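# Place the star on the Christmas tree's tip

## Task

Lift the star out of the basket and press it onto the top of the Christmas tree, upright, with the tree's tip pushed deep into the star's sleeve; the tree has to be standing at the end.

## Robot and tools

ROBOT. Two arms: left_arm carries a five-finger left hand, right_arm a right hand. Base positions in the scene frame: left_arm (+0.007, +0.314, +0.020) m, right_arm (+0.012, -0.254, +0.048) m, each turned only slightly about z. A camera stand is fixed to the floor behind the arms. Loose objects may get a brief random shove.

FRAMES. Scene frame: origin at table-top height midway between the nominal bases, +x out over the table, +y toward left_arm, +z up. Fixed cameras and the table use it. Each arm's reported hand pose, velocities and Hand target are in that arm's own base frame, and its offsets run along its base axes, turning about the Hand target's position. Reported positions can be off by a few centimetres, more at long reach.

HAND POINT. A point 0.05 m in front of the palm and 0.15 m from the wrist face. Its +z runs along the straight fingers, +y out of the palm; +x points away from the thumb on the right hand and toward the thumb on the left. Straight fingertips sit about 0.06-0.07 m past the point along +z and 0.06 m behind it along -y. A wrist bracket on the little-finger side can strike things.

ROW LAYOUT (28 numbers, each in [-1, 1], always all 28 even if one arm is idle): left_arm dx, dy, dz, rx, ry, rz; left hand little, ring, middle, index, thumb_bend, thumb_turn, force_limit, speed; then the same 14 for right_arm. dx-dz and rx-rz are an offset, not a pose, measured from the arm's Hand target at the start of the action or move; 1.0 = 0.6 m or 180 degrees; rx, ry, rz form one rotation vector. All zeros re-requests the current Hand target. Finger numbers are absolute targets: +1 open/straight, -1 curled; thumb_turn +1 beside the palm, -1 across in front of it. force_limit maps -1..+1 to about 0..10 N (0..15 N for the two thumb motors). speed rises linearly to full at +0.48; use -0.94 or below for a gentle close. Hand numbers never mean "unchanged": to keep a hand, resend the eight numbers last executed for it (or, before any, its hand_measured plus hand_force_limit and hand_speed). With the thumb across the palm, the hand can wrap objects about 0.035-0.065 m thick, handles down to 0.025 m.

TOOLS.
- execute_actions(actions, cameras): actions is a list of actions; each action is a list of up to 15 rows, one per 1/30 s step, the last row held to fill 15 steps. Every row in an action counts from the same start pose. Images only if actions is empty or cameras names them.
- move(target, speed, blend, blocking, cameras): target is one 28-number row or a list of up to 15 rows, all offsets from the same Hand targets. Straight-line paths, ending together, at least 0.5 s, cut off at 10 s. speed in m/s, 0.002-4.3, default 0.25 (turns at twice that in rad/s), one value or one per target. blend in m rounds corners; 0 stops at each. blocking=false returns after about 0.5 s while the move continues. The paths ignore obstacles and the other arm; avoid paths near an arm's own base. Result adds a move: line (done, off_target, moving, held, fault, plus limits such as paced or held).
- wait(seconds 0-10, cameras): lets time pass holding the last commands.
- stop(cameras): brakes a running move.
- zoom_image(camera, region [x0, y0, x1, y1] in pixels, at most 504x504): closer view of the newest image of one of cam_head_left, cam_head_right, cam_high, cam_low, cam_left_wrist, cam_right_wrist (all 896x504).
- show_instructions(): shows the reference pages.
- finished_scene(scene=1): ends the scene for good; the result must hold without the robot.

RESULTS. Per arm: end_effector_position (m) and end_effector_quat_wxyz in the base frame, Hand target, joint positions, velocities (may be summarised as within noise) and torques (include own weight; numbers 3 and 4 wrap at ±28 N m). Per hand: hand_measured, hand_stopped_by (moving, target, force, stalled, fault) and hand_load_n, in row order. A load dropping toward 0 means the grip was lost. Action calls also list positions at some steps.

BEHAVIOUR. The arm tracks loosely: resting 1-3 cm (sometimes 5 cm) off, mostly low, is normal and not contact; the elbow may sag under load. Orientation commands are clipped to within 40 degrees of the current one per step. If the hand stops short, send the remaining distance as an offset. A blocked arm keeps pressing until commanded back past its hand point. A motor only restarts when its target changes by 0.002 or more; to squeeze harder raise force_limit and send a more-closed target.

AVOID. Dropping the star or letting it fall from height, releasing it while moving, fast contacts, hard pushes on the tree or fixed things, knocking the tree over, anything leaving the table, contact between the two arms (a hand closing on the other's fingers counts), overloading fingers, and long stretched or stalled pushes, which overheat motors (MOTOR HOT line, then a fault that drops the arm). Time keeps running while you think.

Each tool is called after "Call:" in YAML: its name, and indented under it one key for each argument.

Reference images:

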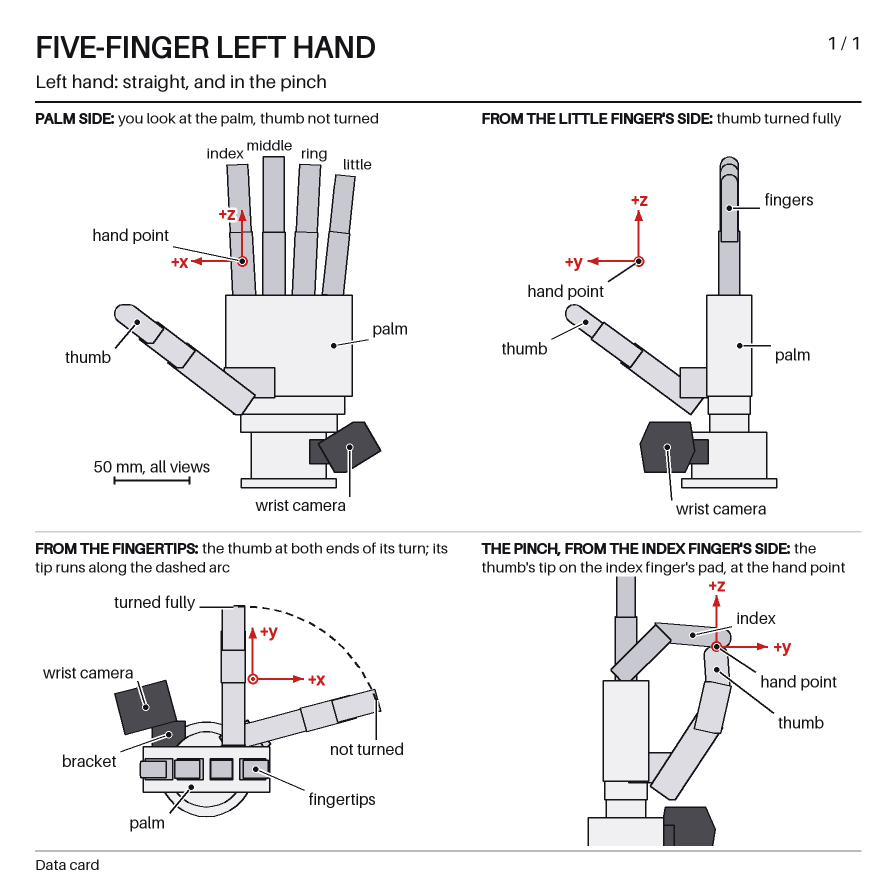

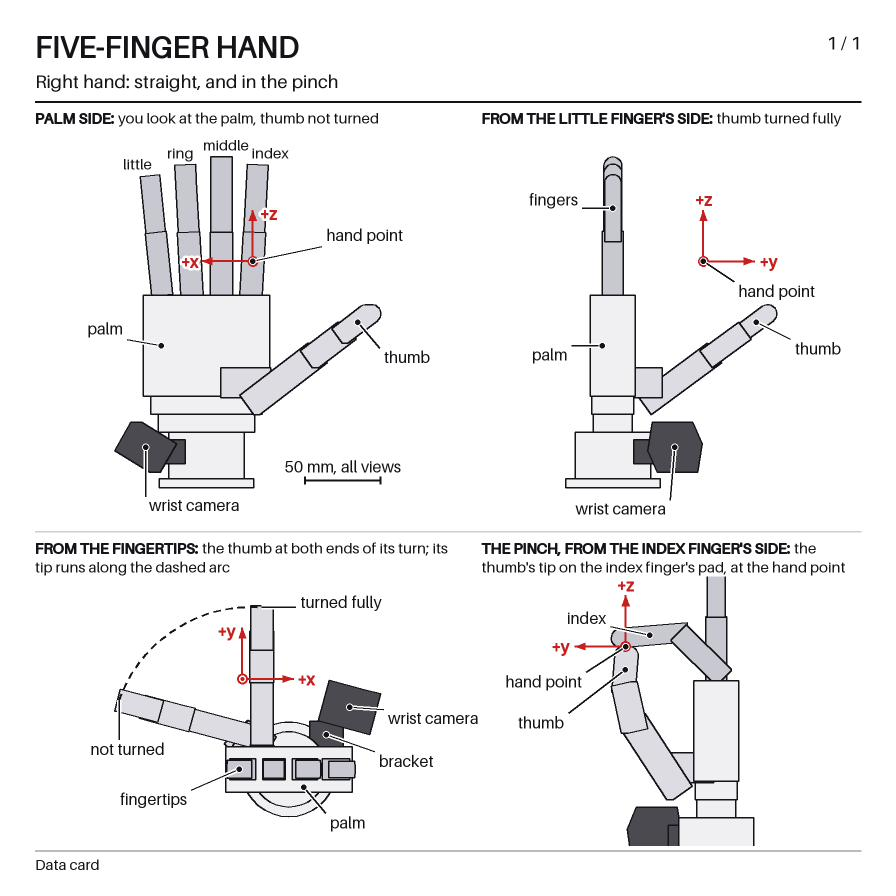

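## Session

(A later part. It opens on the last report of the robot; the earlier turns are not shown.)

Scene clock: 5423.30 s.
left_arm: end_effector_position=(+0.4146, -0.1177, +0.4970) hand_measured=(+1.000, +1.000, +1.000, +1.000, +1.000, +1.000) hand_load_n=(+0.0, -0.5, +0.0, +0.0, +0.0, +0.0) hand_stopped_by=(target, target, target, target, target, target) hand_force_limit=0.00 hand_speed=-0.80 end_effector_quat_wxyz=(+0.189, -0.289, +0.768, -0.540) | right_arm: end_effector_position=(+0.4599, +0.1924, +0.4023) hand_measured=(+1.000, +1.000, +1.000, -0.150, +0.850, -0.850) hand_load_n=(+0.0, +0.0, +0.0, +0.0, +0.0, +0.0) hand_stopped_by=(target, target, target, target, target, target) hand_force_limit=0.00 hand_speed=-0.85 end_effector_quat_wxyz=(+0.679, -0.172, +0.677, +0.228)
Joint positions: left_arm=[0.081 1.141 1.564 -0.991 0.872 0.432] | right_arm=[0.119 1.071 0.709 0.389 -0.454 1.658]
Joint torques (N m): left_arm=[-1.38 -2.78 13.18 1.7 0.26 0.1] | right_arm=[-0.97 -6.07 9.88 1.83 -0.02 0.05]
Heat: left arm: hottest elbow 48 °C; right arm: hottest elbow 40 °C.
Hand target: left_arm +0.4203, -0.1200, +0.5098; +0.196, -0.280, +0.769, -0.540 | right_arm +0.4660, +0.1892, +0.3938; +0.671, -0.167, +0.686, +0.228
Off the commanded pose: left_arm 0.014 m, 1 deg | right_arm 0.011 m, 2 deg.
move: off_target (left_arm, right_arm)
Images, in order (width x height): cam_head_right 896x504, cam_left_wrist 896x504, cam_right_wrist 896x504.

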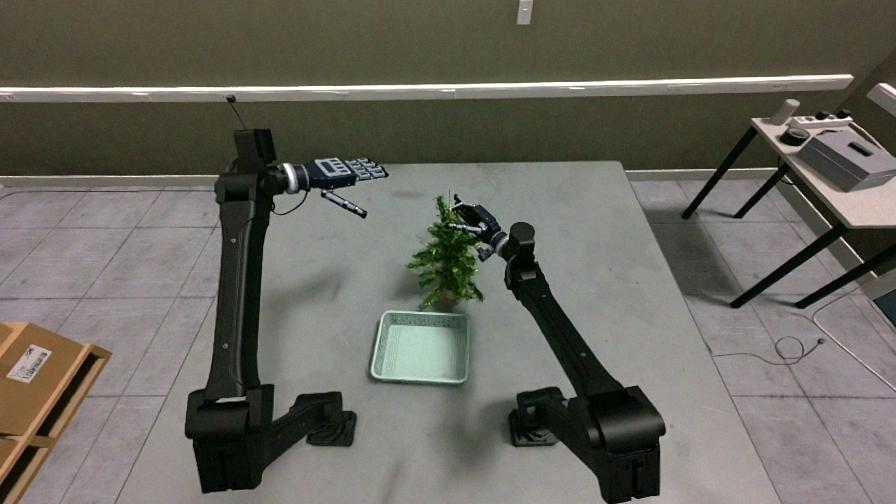

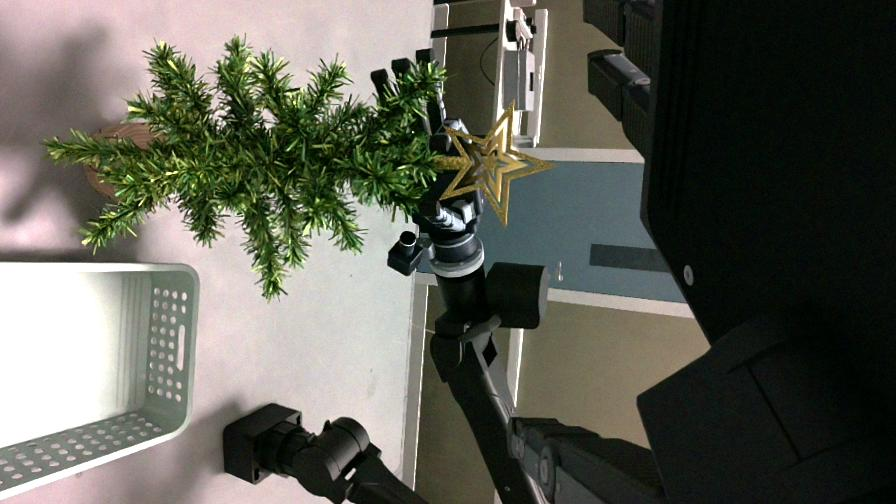

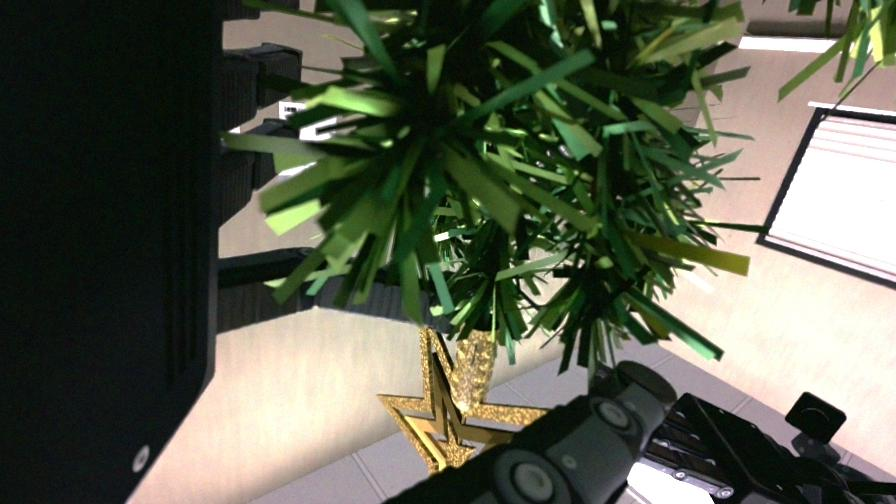

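Call:
move:
  target: [0,0,0,0,0,0,1,1,1,1,1,1,0,-0.8,-0.006,-0.035,0.0,0,0,0,1,1,1,-0.15,0.85,-0.85,0,-0.85]
  speed: 0.04
  cameras: ["cam_left_wrist","cam_right_wrist","cam_head_right"]

Call:
zoom_image:
  camera: "cam_left_wrist"
  region: [360, 50, 580, 250]

Call:
zoom_image:
  camera: "cam_head_right"
  region: [400, 170, 500, 320]

Scene clock: 5432.60 s.
left_arm: end_effector_position=(+0.4146, -0.1177, +0.4970) hand_measured=(+1.000, +1.000, +1.000, +1.000, +1.000, +1.000) hand_load_n=(+0.0, +0.0, +0.0, +0.0, +0.0, +0.0) hand_stopped_by=(target, target, target, target, target, target) hand_force_limit=0.00 hand_speed=-0.80 end_effector_quat_wxyz=(+0.189, -0.289, +0.768, -0.540) | right_arm: end_effector_position=(+0.4620, +0.1720, +0.4012) hand_measured=(+1.000, +1.000, +1.000, -0.150, +0.850, -0.850) hand_load_n=(+0.0, +0.0, +0.0, +0.0, +0.0, +0.0) hand_stopped_by=(target, target, target, target, target, target) hand_force_limit=0.00 hand_speed=-0.85 end_effector_quat_wxyz=(+0.677, -0.172, +0.678, +0.227)
Joint positions: left_arm=[0.081 1.141 1.564 -0.991 0.872 0.432] | right_arm=[0.058 1.071 0.709 0.385 -0.515 1.658]
Joint torques (N m): left_arm=[-1.26 -2.61 13.18 1.8 0.25 0.1] | right_arm=[-1.03 -7.36 8.66 1.52 -0.05 0.05]
Heat: left arm: hottest elbow 48 °C; right arm: hottest elbow 40 °C.
Hand target: left_arm +0.4203, -0.1200, +0.5098; +0.196, -0.280, +0.769, -0.540 | right_arm +0.4623, +0.1683, +0.3938; +0.671, -0.167, +0.686, +0.229
Off the commanded pose: left_arm 0.014 m, 1 deg | right_arm 0.008 m, 1 deg.
move: off_target (left_arm)
Images, in order (width x height): cam_head_right 896x504, cam_left_wrist 896x504, cam_right_wrist 896x504.

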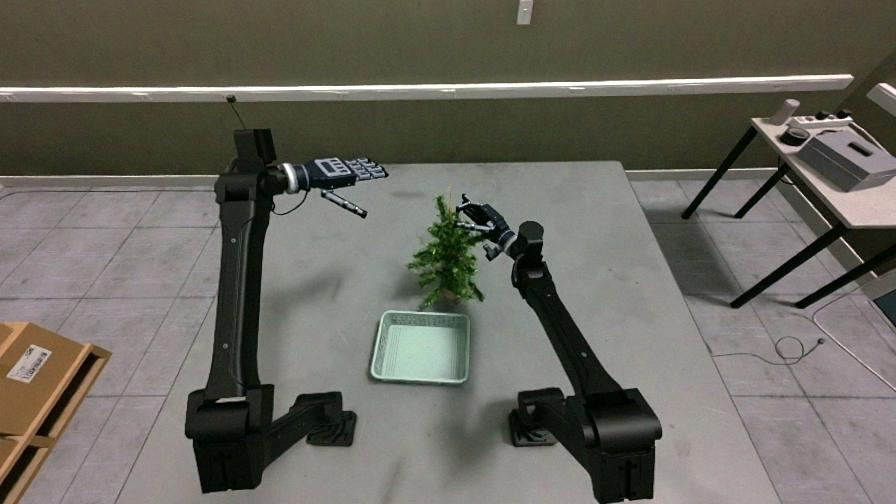

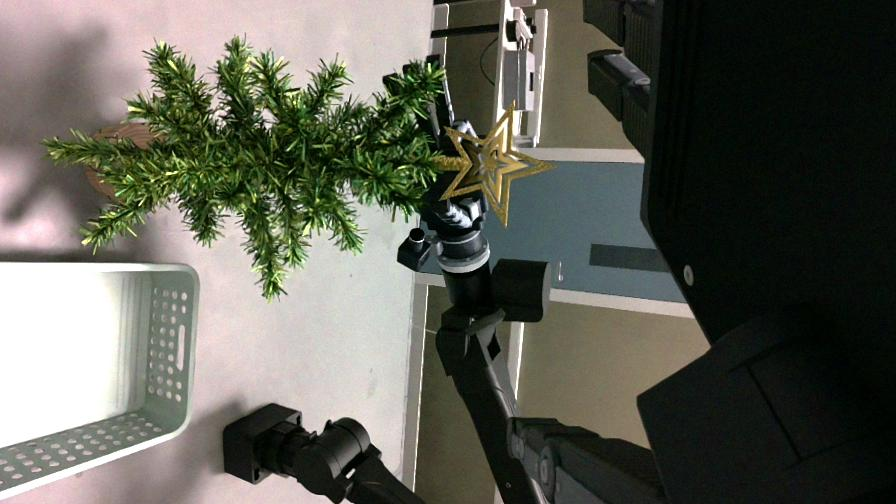

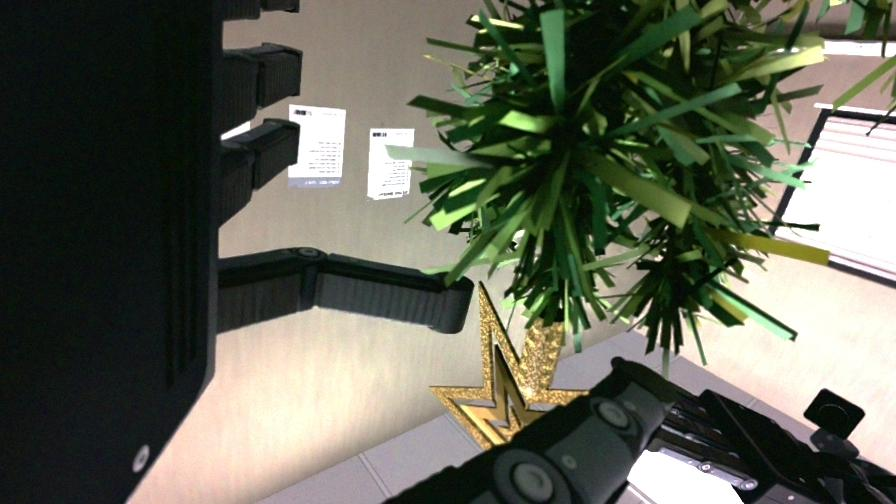

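Scaled by 2.291.

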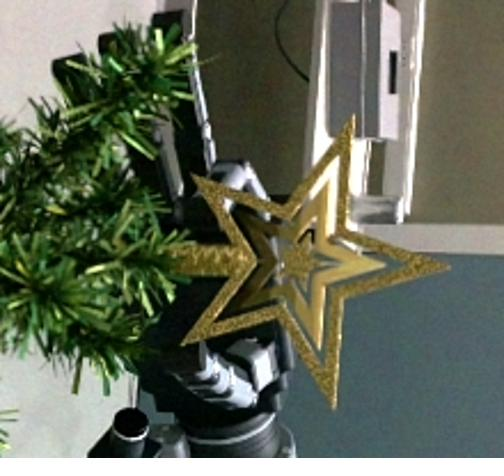

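Scaled by 3.360.

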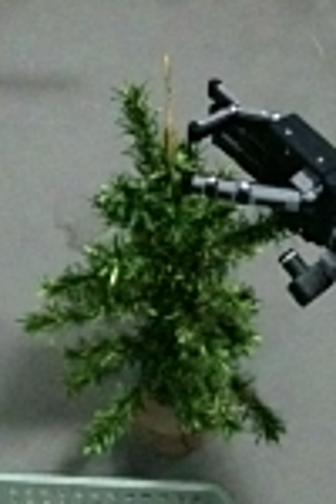

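Call:
move:
  target: [0,0,0,0,0,0,1,1,1,1,1,1,0,-0.8,-0.01,-0.08,0.01,0,0,0,1,1,1,-0.15,0.85,-0.85,0,-0.85]
  speed: 0.06
  cameras: ["cam_left_wrist","cam_right_wrist","cam_head_right"]

Call:
zoom_image:
  camera: "cam_head_right"
  region: [400, 170, 500, 320]

Scene clock: 5441.43 s.
left_arm: end_effector_position=(+0.4146, -0.1177, +0.4970) hand_measured=(+1.000, +1.000, +1.000, +1.000, +1.000, +1.000) hand_load_n=(+0.0, -0.5, +0.0, +0.0, +0.5, +0.0) hand_stopped_by=(target, target, target, target, target, target) hand_force_limit=0.00 hand_speed=-0.80 end_effector_quat_wxyz=(+0.189, -0.289, +0.768, -0.540) | right_arm: end_effector_position=(+0.4579, +0.1235, +0.3999) hand_measured=(+1.000, +1.000, +1.000, -0.150, +0.850, -0.850) hand_load_n=(+0.0, +0.0, +0.0, +0.0, +0.0, +0.0) hand_stopped_by=(target, target, target, target, target, target) hand_force_limit=0.00 hand_speed=-0.85 end_effector_quat_wxyz=(+0.672, -0.171, +0.683, +0.228)
Joint positions: left_arm=[0.081 1.141 1.564 -0.991 0.872 0.432] | right_arm=[-0.09 1.056 0.705 0.361 -0.662 1.658]
Joint torques (N m): left_arm=[-1.32 -3.08 13.12 1.74 0.25 0.11] | right_arm=[-0.44 -7.06 9.58 1.74 -0.07 0.05]
Heat: left arm: hottest elbow 48 °C; right arm: hottest elbow 40 °C.
Hand target: left_arm +0.4203, -0.1200, +0.5098; +0.196, -0.280, +0.769, -0.540 | right_arm +0.4563, +0.1203, +0.3999; +0.671, -0.167, +0.686, +0.228
Off the commanded pose: left_arm 0.014 m, 1 deg | right_arm 0.004 m, 1 deg.
move: off_target (left_arm)
Images, in order (width x height): cam_head_right 896x504, cam_left_wrist 896x504, cam_right_wrist 896x504.

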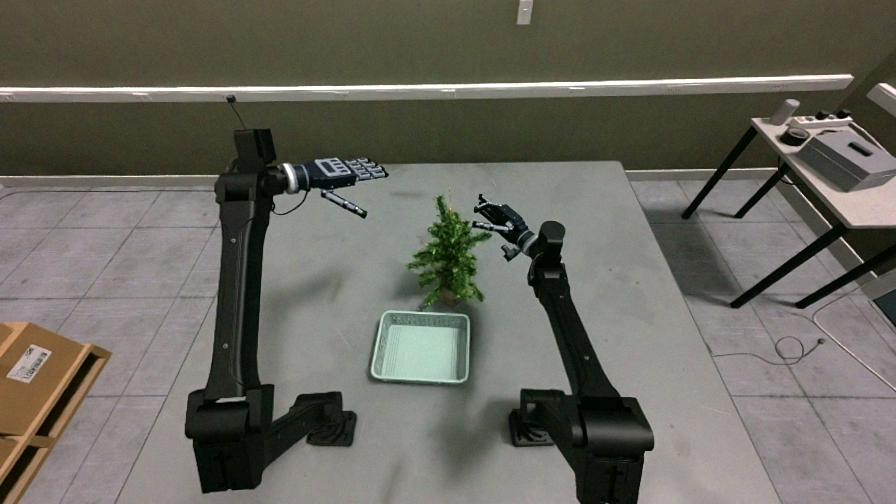

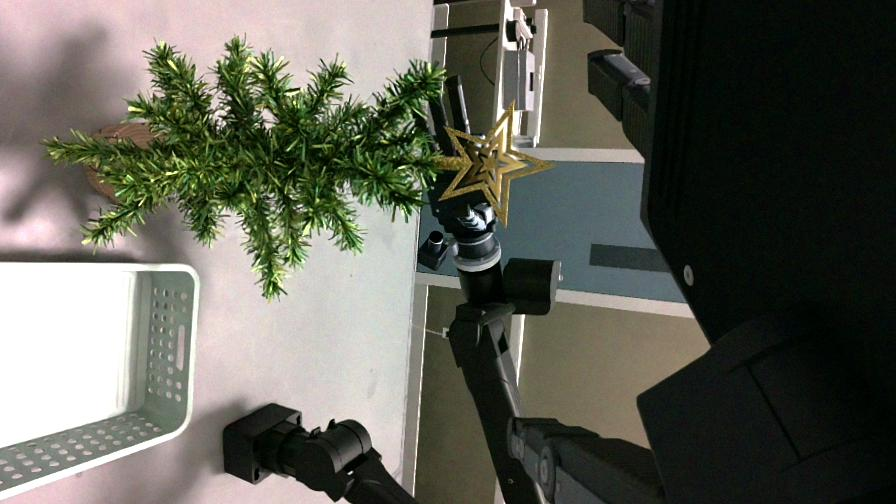

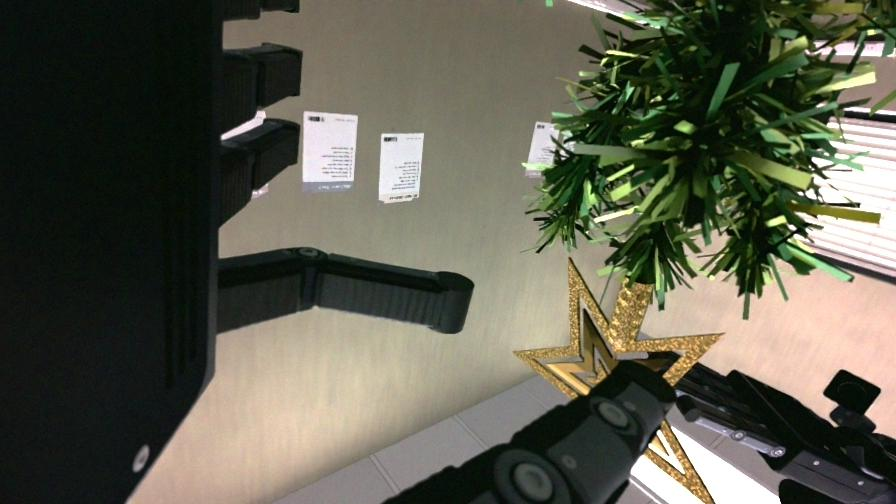

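Scaled by 3.360.

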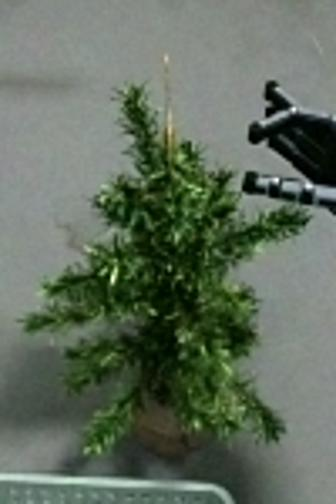

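Call:
zoom_image:
  camera: "cam_left_wrist"
  region: [400, 120, 500, 200]

Call:
zoom_image:
  camera: "cam_right_wrist"
  region: [500, 180, 780, 420]

Call:
execute_actions:
  actions: []
  cameras: ["cam_high","cam_low","cam_head_left"]

Scaled by 5.040.

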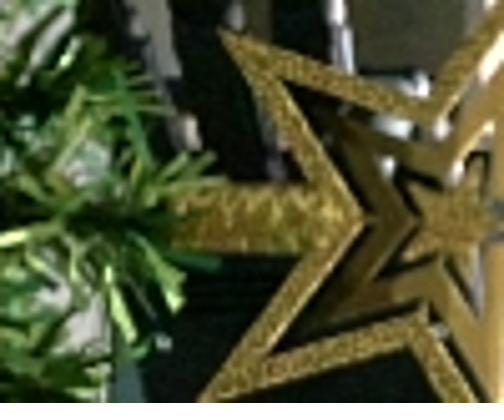

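Scaled by 1.800.

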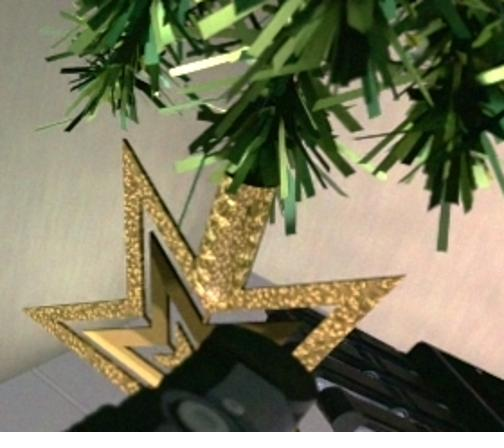

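Scene clock: 5515.60 s.
left_arm: end_effector_position=(+0.4146, -0.1177, +0.4970) hand_measured=(+1.000, +1.000, +1.000, +1.000, +1.000, +1.000) hand_load_n=(+0.0, +0.0, +0.0, +0.0, +0.0, -0.5) hand_stopped_by=(target, target, target, target, target, target) hand_force_limit=0.00 hand_speed=-0.80 end_effector_quat_wxyz=(+0.189, -0.289, +0.768, -0.540) | right_arm: end_effector_position=(+0.4579, +0.1235, +0.3999) hand_measured=(+1.000, +1.000, +1.000, -0.150, +0.850, -0.850) hand_load_n=(+0.0, +0.0, +0.0, +0.0, +0.0, -0.5) hand_stopped_by=(target, target, target, target, target, target) hand_force_limit=0.00 hand_speed=-0.85 end_effector_quat_wxyz=(+0.672, -0.171, +0.683, +0.228)
Joint positions: left_arm=[0.081 1.141 1.564 -0.991 0.872 0.432] | right_arm=[-0.09 1.056 0.705 0.361 -0.662 1.658]
Joint velocities: within noise
Joint torques (N m): left_arm=[-1.44 -2.9 13.14 1.77 0.27 0.1] | right_arm=[-0.85 -7.65 9.5 1.68 -0.09 0.03]
Heat: left arm: hottest elbow 48 °C; right arm: hottest elbow 40 °C.
Hand target: left_arm +0.4203, -0.1200, +0.5098; +0.196, -0.280, +0.769, -0.540 | right_arm +0.4563, +0.1203, +0.3999; +0.671, -0.167, +0.686, +0.228
Off the commanded pose: left_arm 0.014 m, 1 deg | right_arm 0.004 m, 1 deg.
Images, in order (width x height): cam_head_left 896x504, cam_high 896x504, cam_low 896x504.

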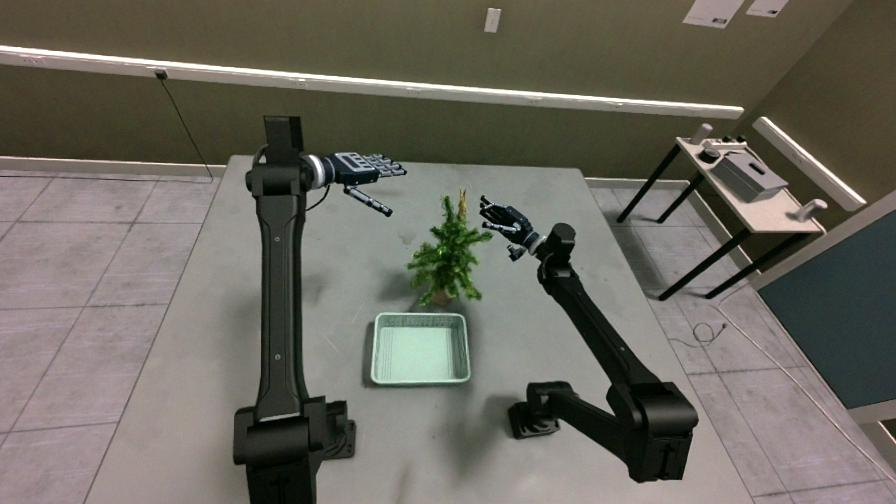

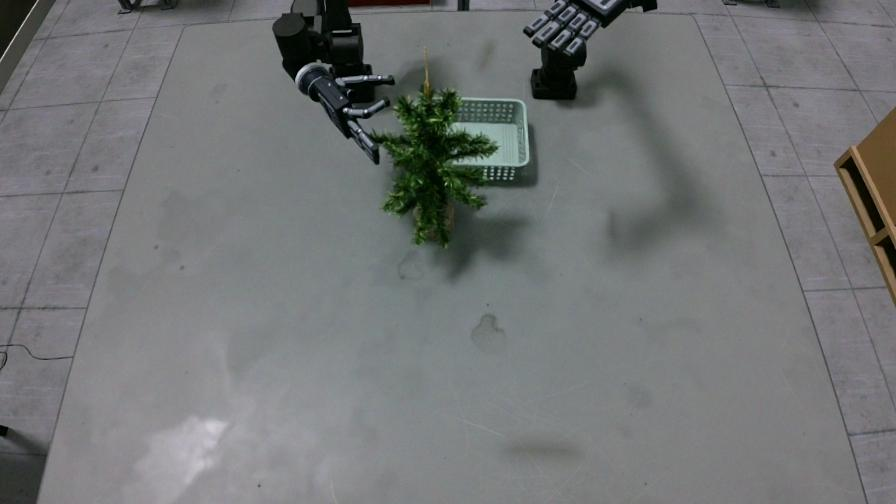

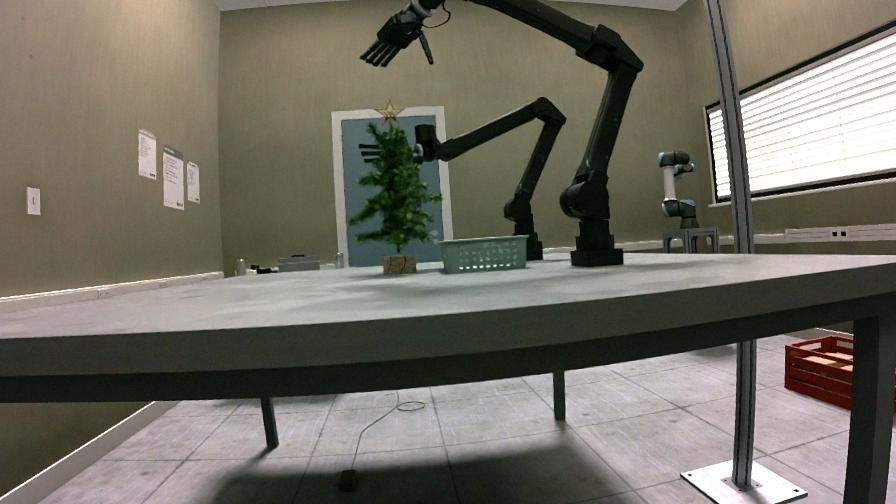

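Call:
zoom_image:
  camera: "cam_low"
  region: [350, 80, 450, 180]

Scaled by 5.040.

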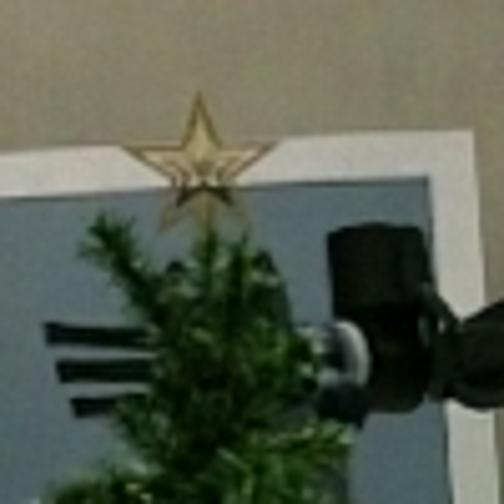

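Call:
move:
  target: [0,0,0,0,0,0,1,1,1,1,1,1,0,-0.8,-0.1,-0.12,0.02,0,0,0,1,1,1,-0.15,0.85,-0.85,0,-0.85]
  speed: 0.15
  cameras: ["cam_left_wrist","cam_low","cam_head_right"]

Call:
zoom_image:
  camera: "cam_low"
  region: [340, 80, 460, 280]

Call:
zoom_image:
  camera: "cam_left_wrist"
  region: [400, 120, 500, 200]

Scene clock: 5552.13 s.
left_arm: end_effector_position=(+0.4146, -0.1177, +0.4970) hand_measured=(+1.000, +1.000, +1.000, +1.000, +1.000, +1.000) hand_load_n=(+0.0, +0.0, +0.0, +0.0, +0.0, +0.0) hand_stopped_by=(target, target, target, target, target, target) hand_force_limit=0.00 hand_speed=-0.80 end_effector_quat_wxyz=(+0.189, -0.289, +0.768, -0.540) | right_arm: end_effector_position=(+0.3979, +0.0509, +0.4148) hand_measured=(+1.000, +1.000, +1.000, -0.150, +0.850, -0.850) hand_load_n=(+0.0, +0.0, +0.0, +0.0, +0.0, +0.0) hand_stopped_by=(target, target, target, target, target, target) hand_force_limit=0.00 hand_speed=-0.85 end_effector_quat_wxyz=(+0.674, -0.174, +0.682, +0.226)
Joint positions: left_arm=[0.081 1.141 1.564 -0.991 0.872 0.432] | right_arm=[-0.367 0.904 0.656 0.266 -0.94 1.66]
Joint torques (N m): left_arm=[-1.26 -2.73 13.15 1.63 0.25 0.1] | right_arm=[-0.5 -4.78 9.33 1.61 -0.1 0.07]
Heat: left arm: hottest elbow 48 °C; right arm: hottest elbow 40 °C.
Hand target: left_arm +0.4203, -0.1200, +0.5098; +0.196, -0.280, +0.769, -0.540 | right_arm +0.3964, +0.0483, +0.4118; +0.671, -0.167, +0.686, +0.229
Off the commanded pose: left_arm 0.014 m, 1 deg | right_arm 0.004 m, 1 deg.
move: off_target (left_arm)
Images, in order (width x height): cam_head_right 896x504, cam_low 896x504, cam_left_wrist 896x504.

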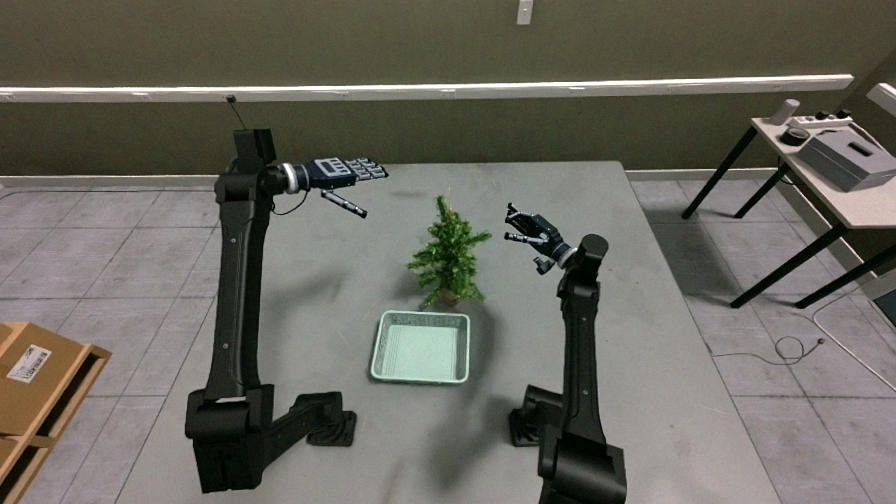

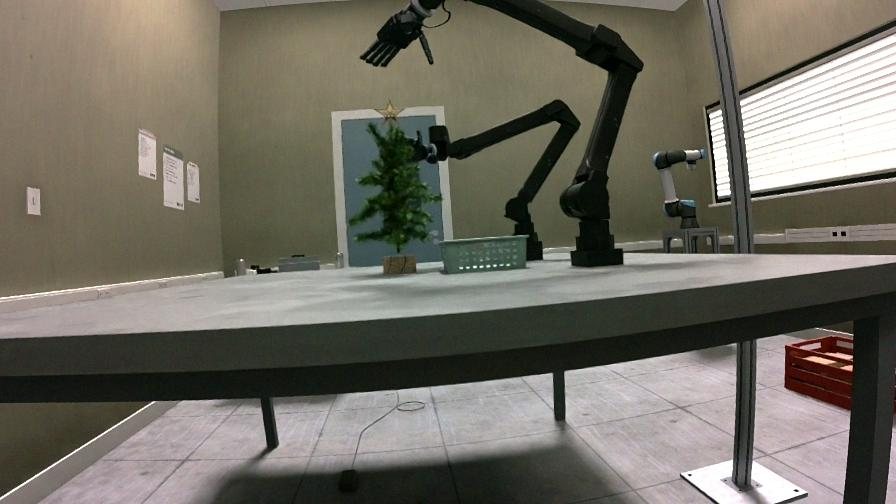

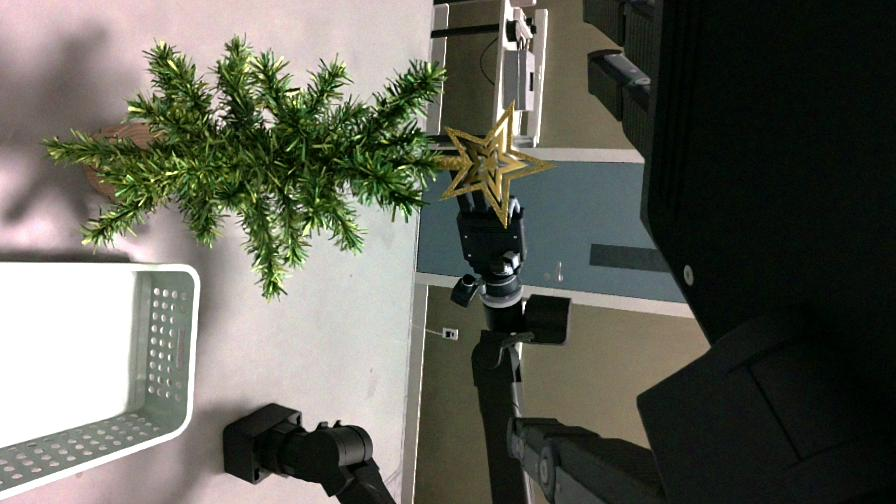

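Scaled by 2.520.

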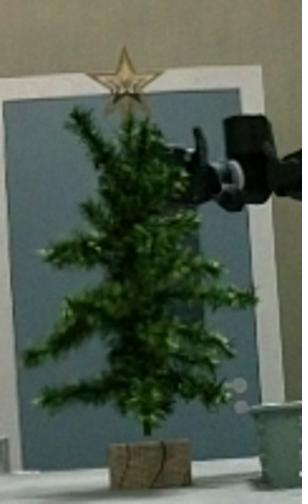

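Scaled by 5.040.

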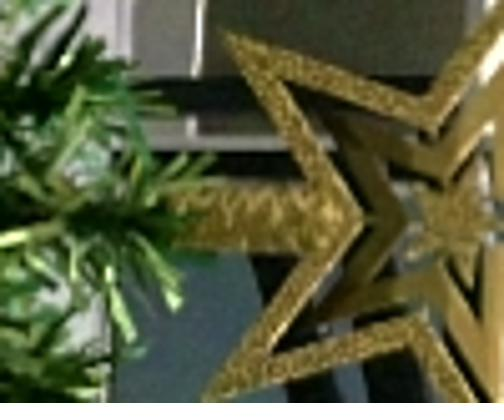

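Call:
finished_scene:

The scene is finished: the task was done.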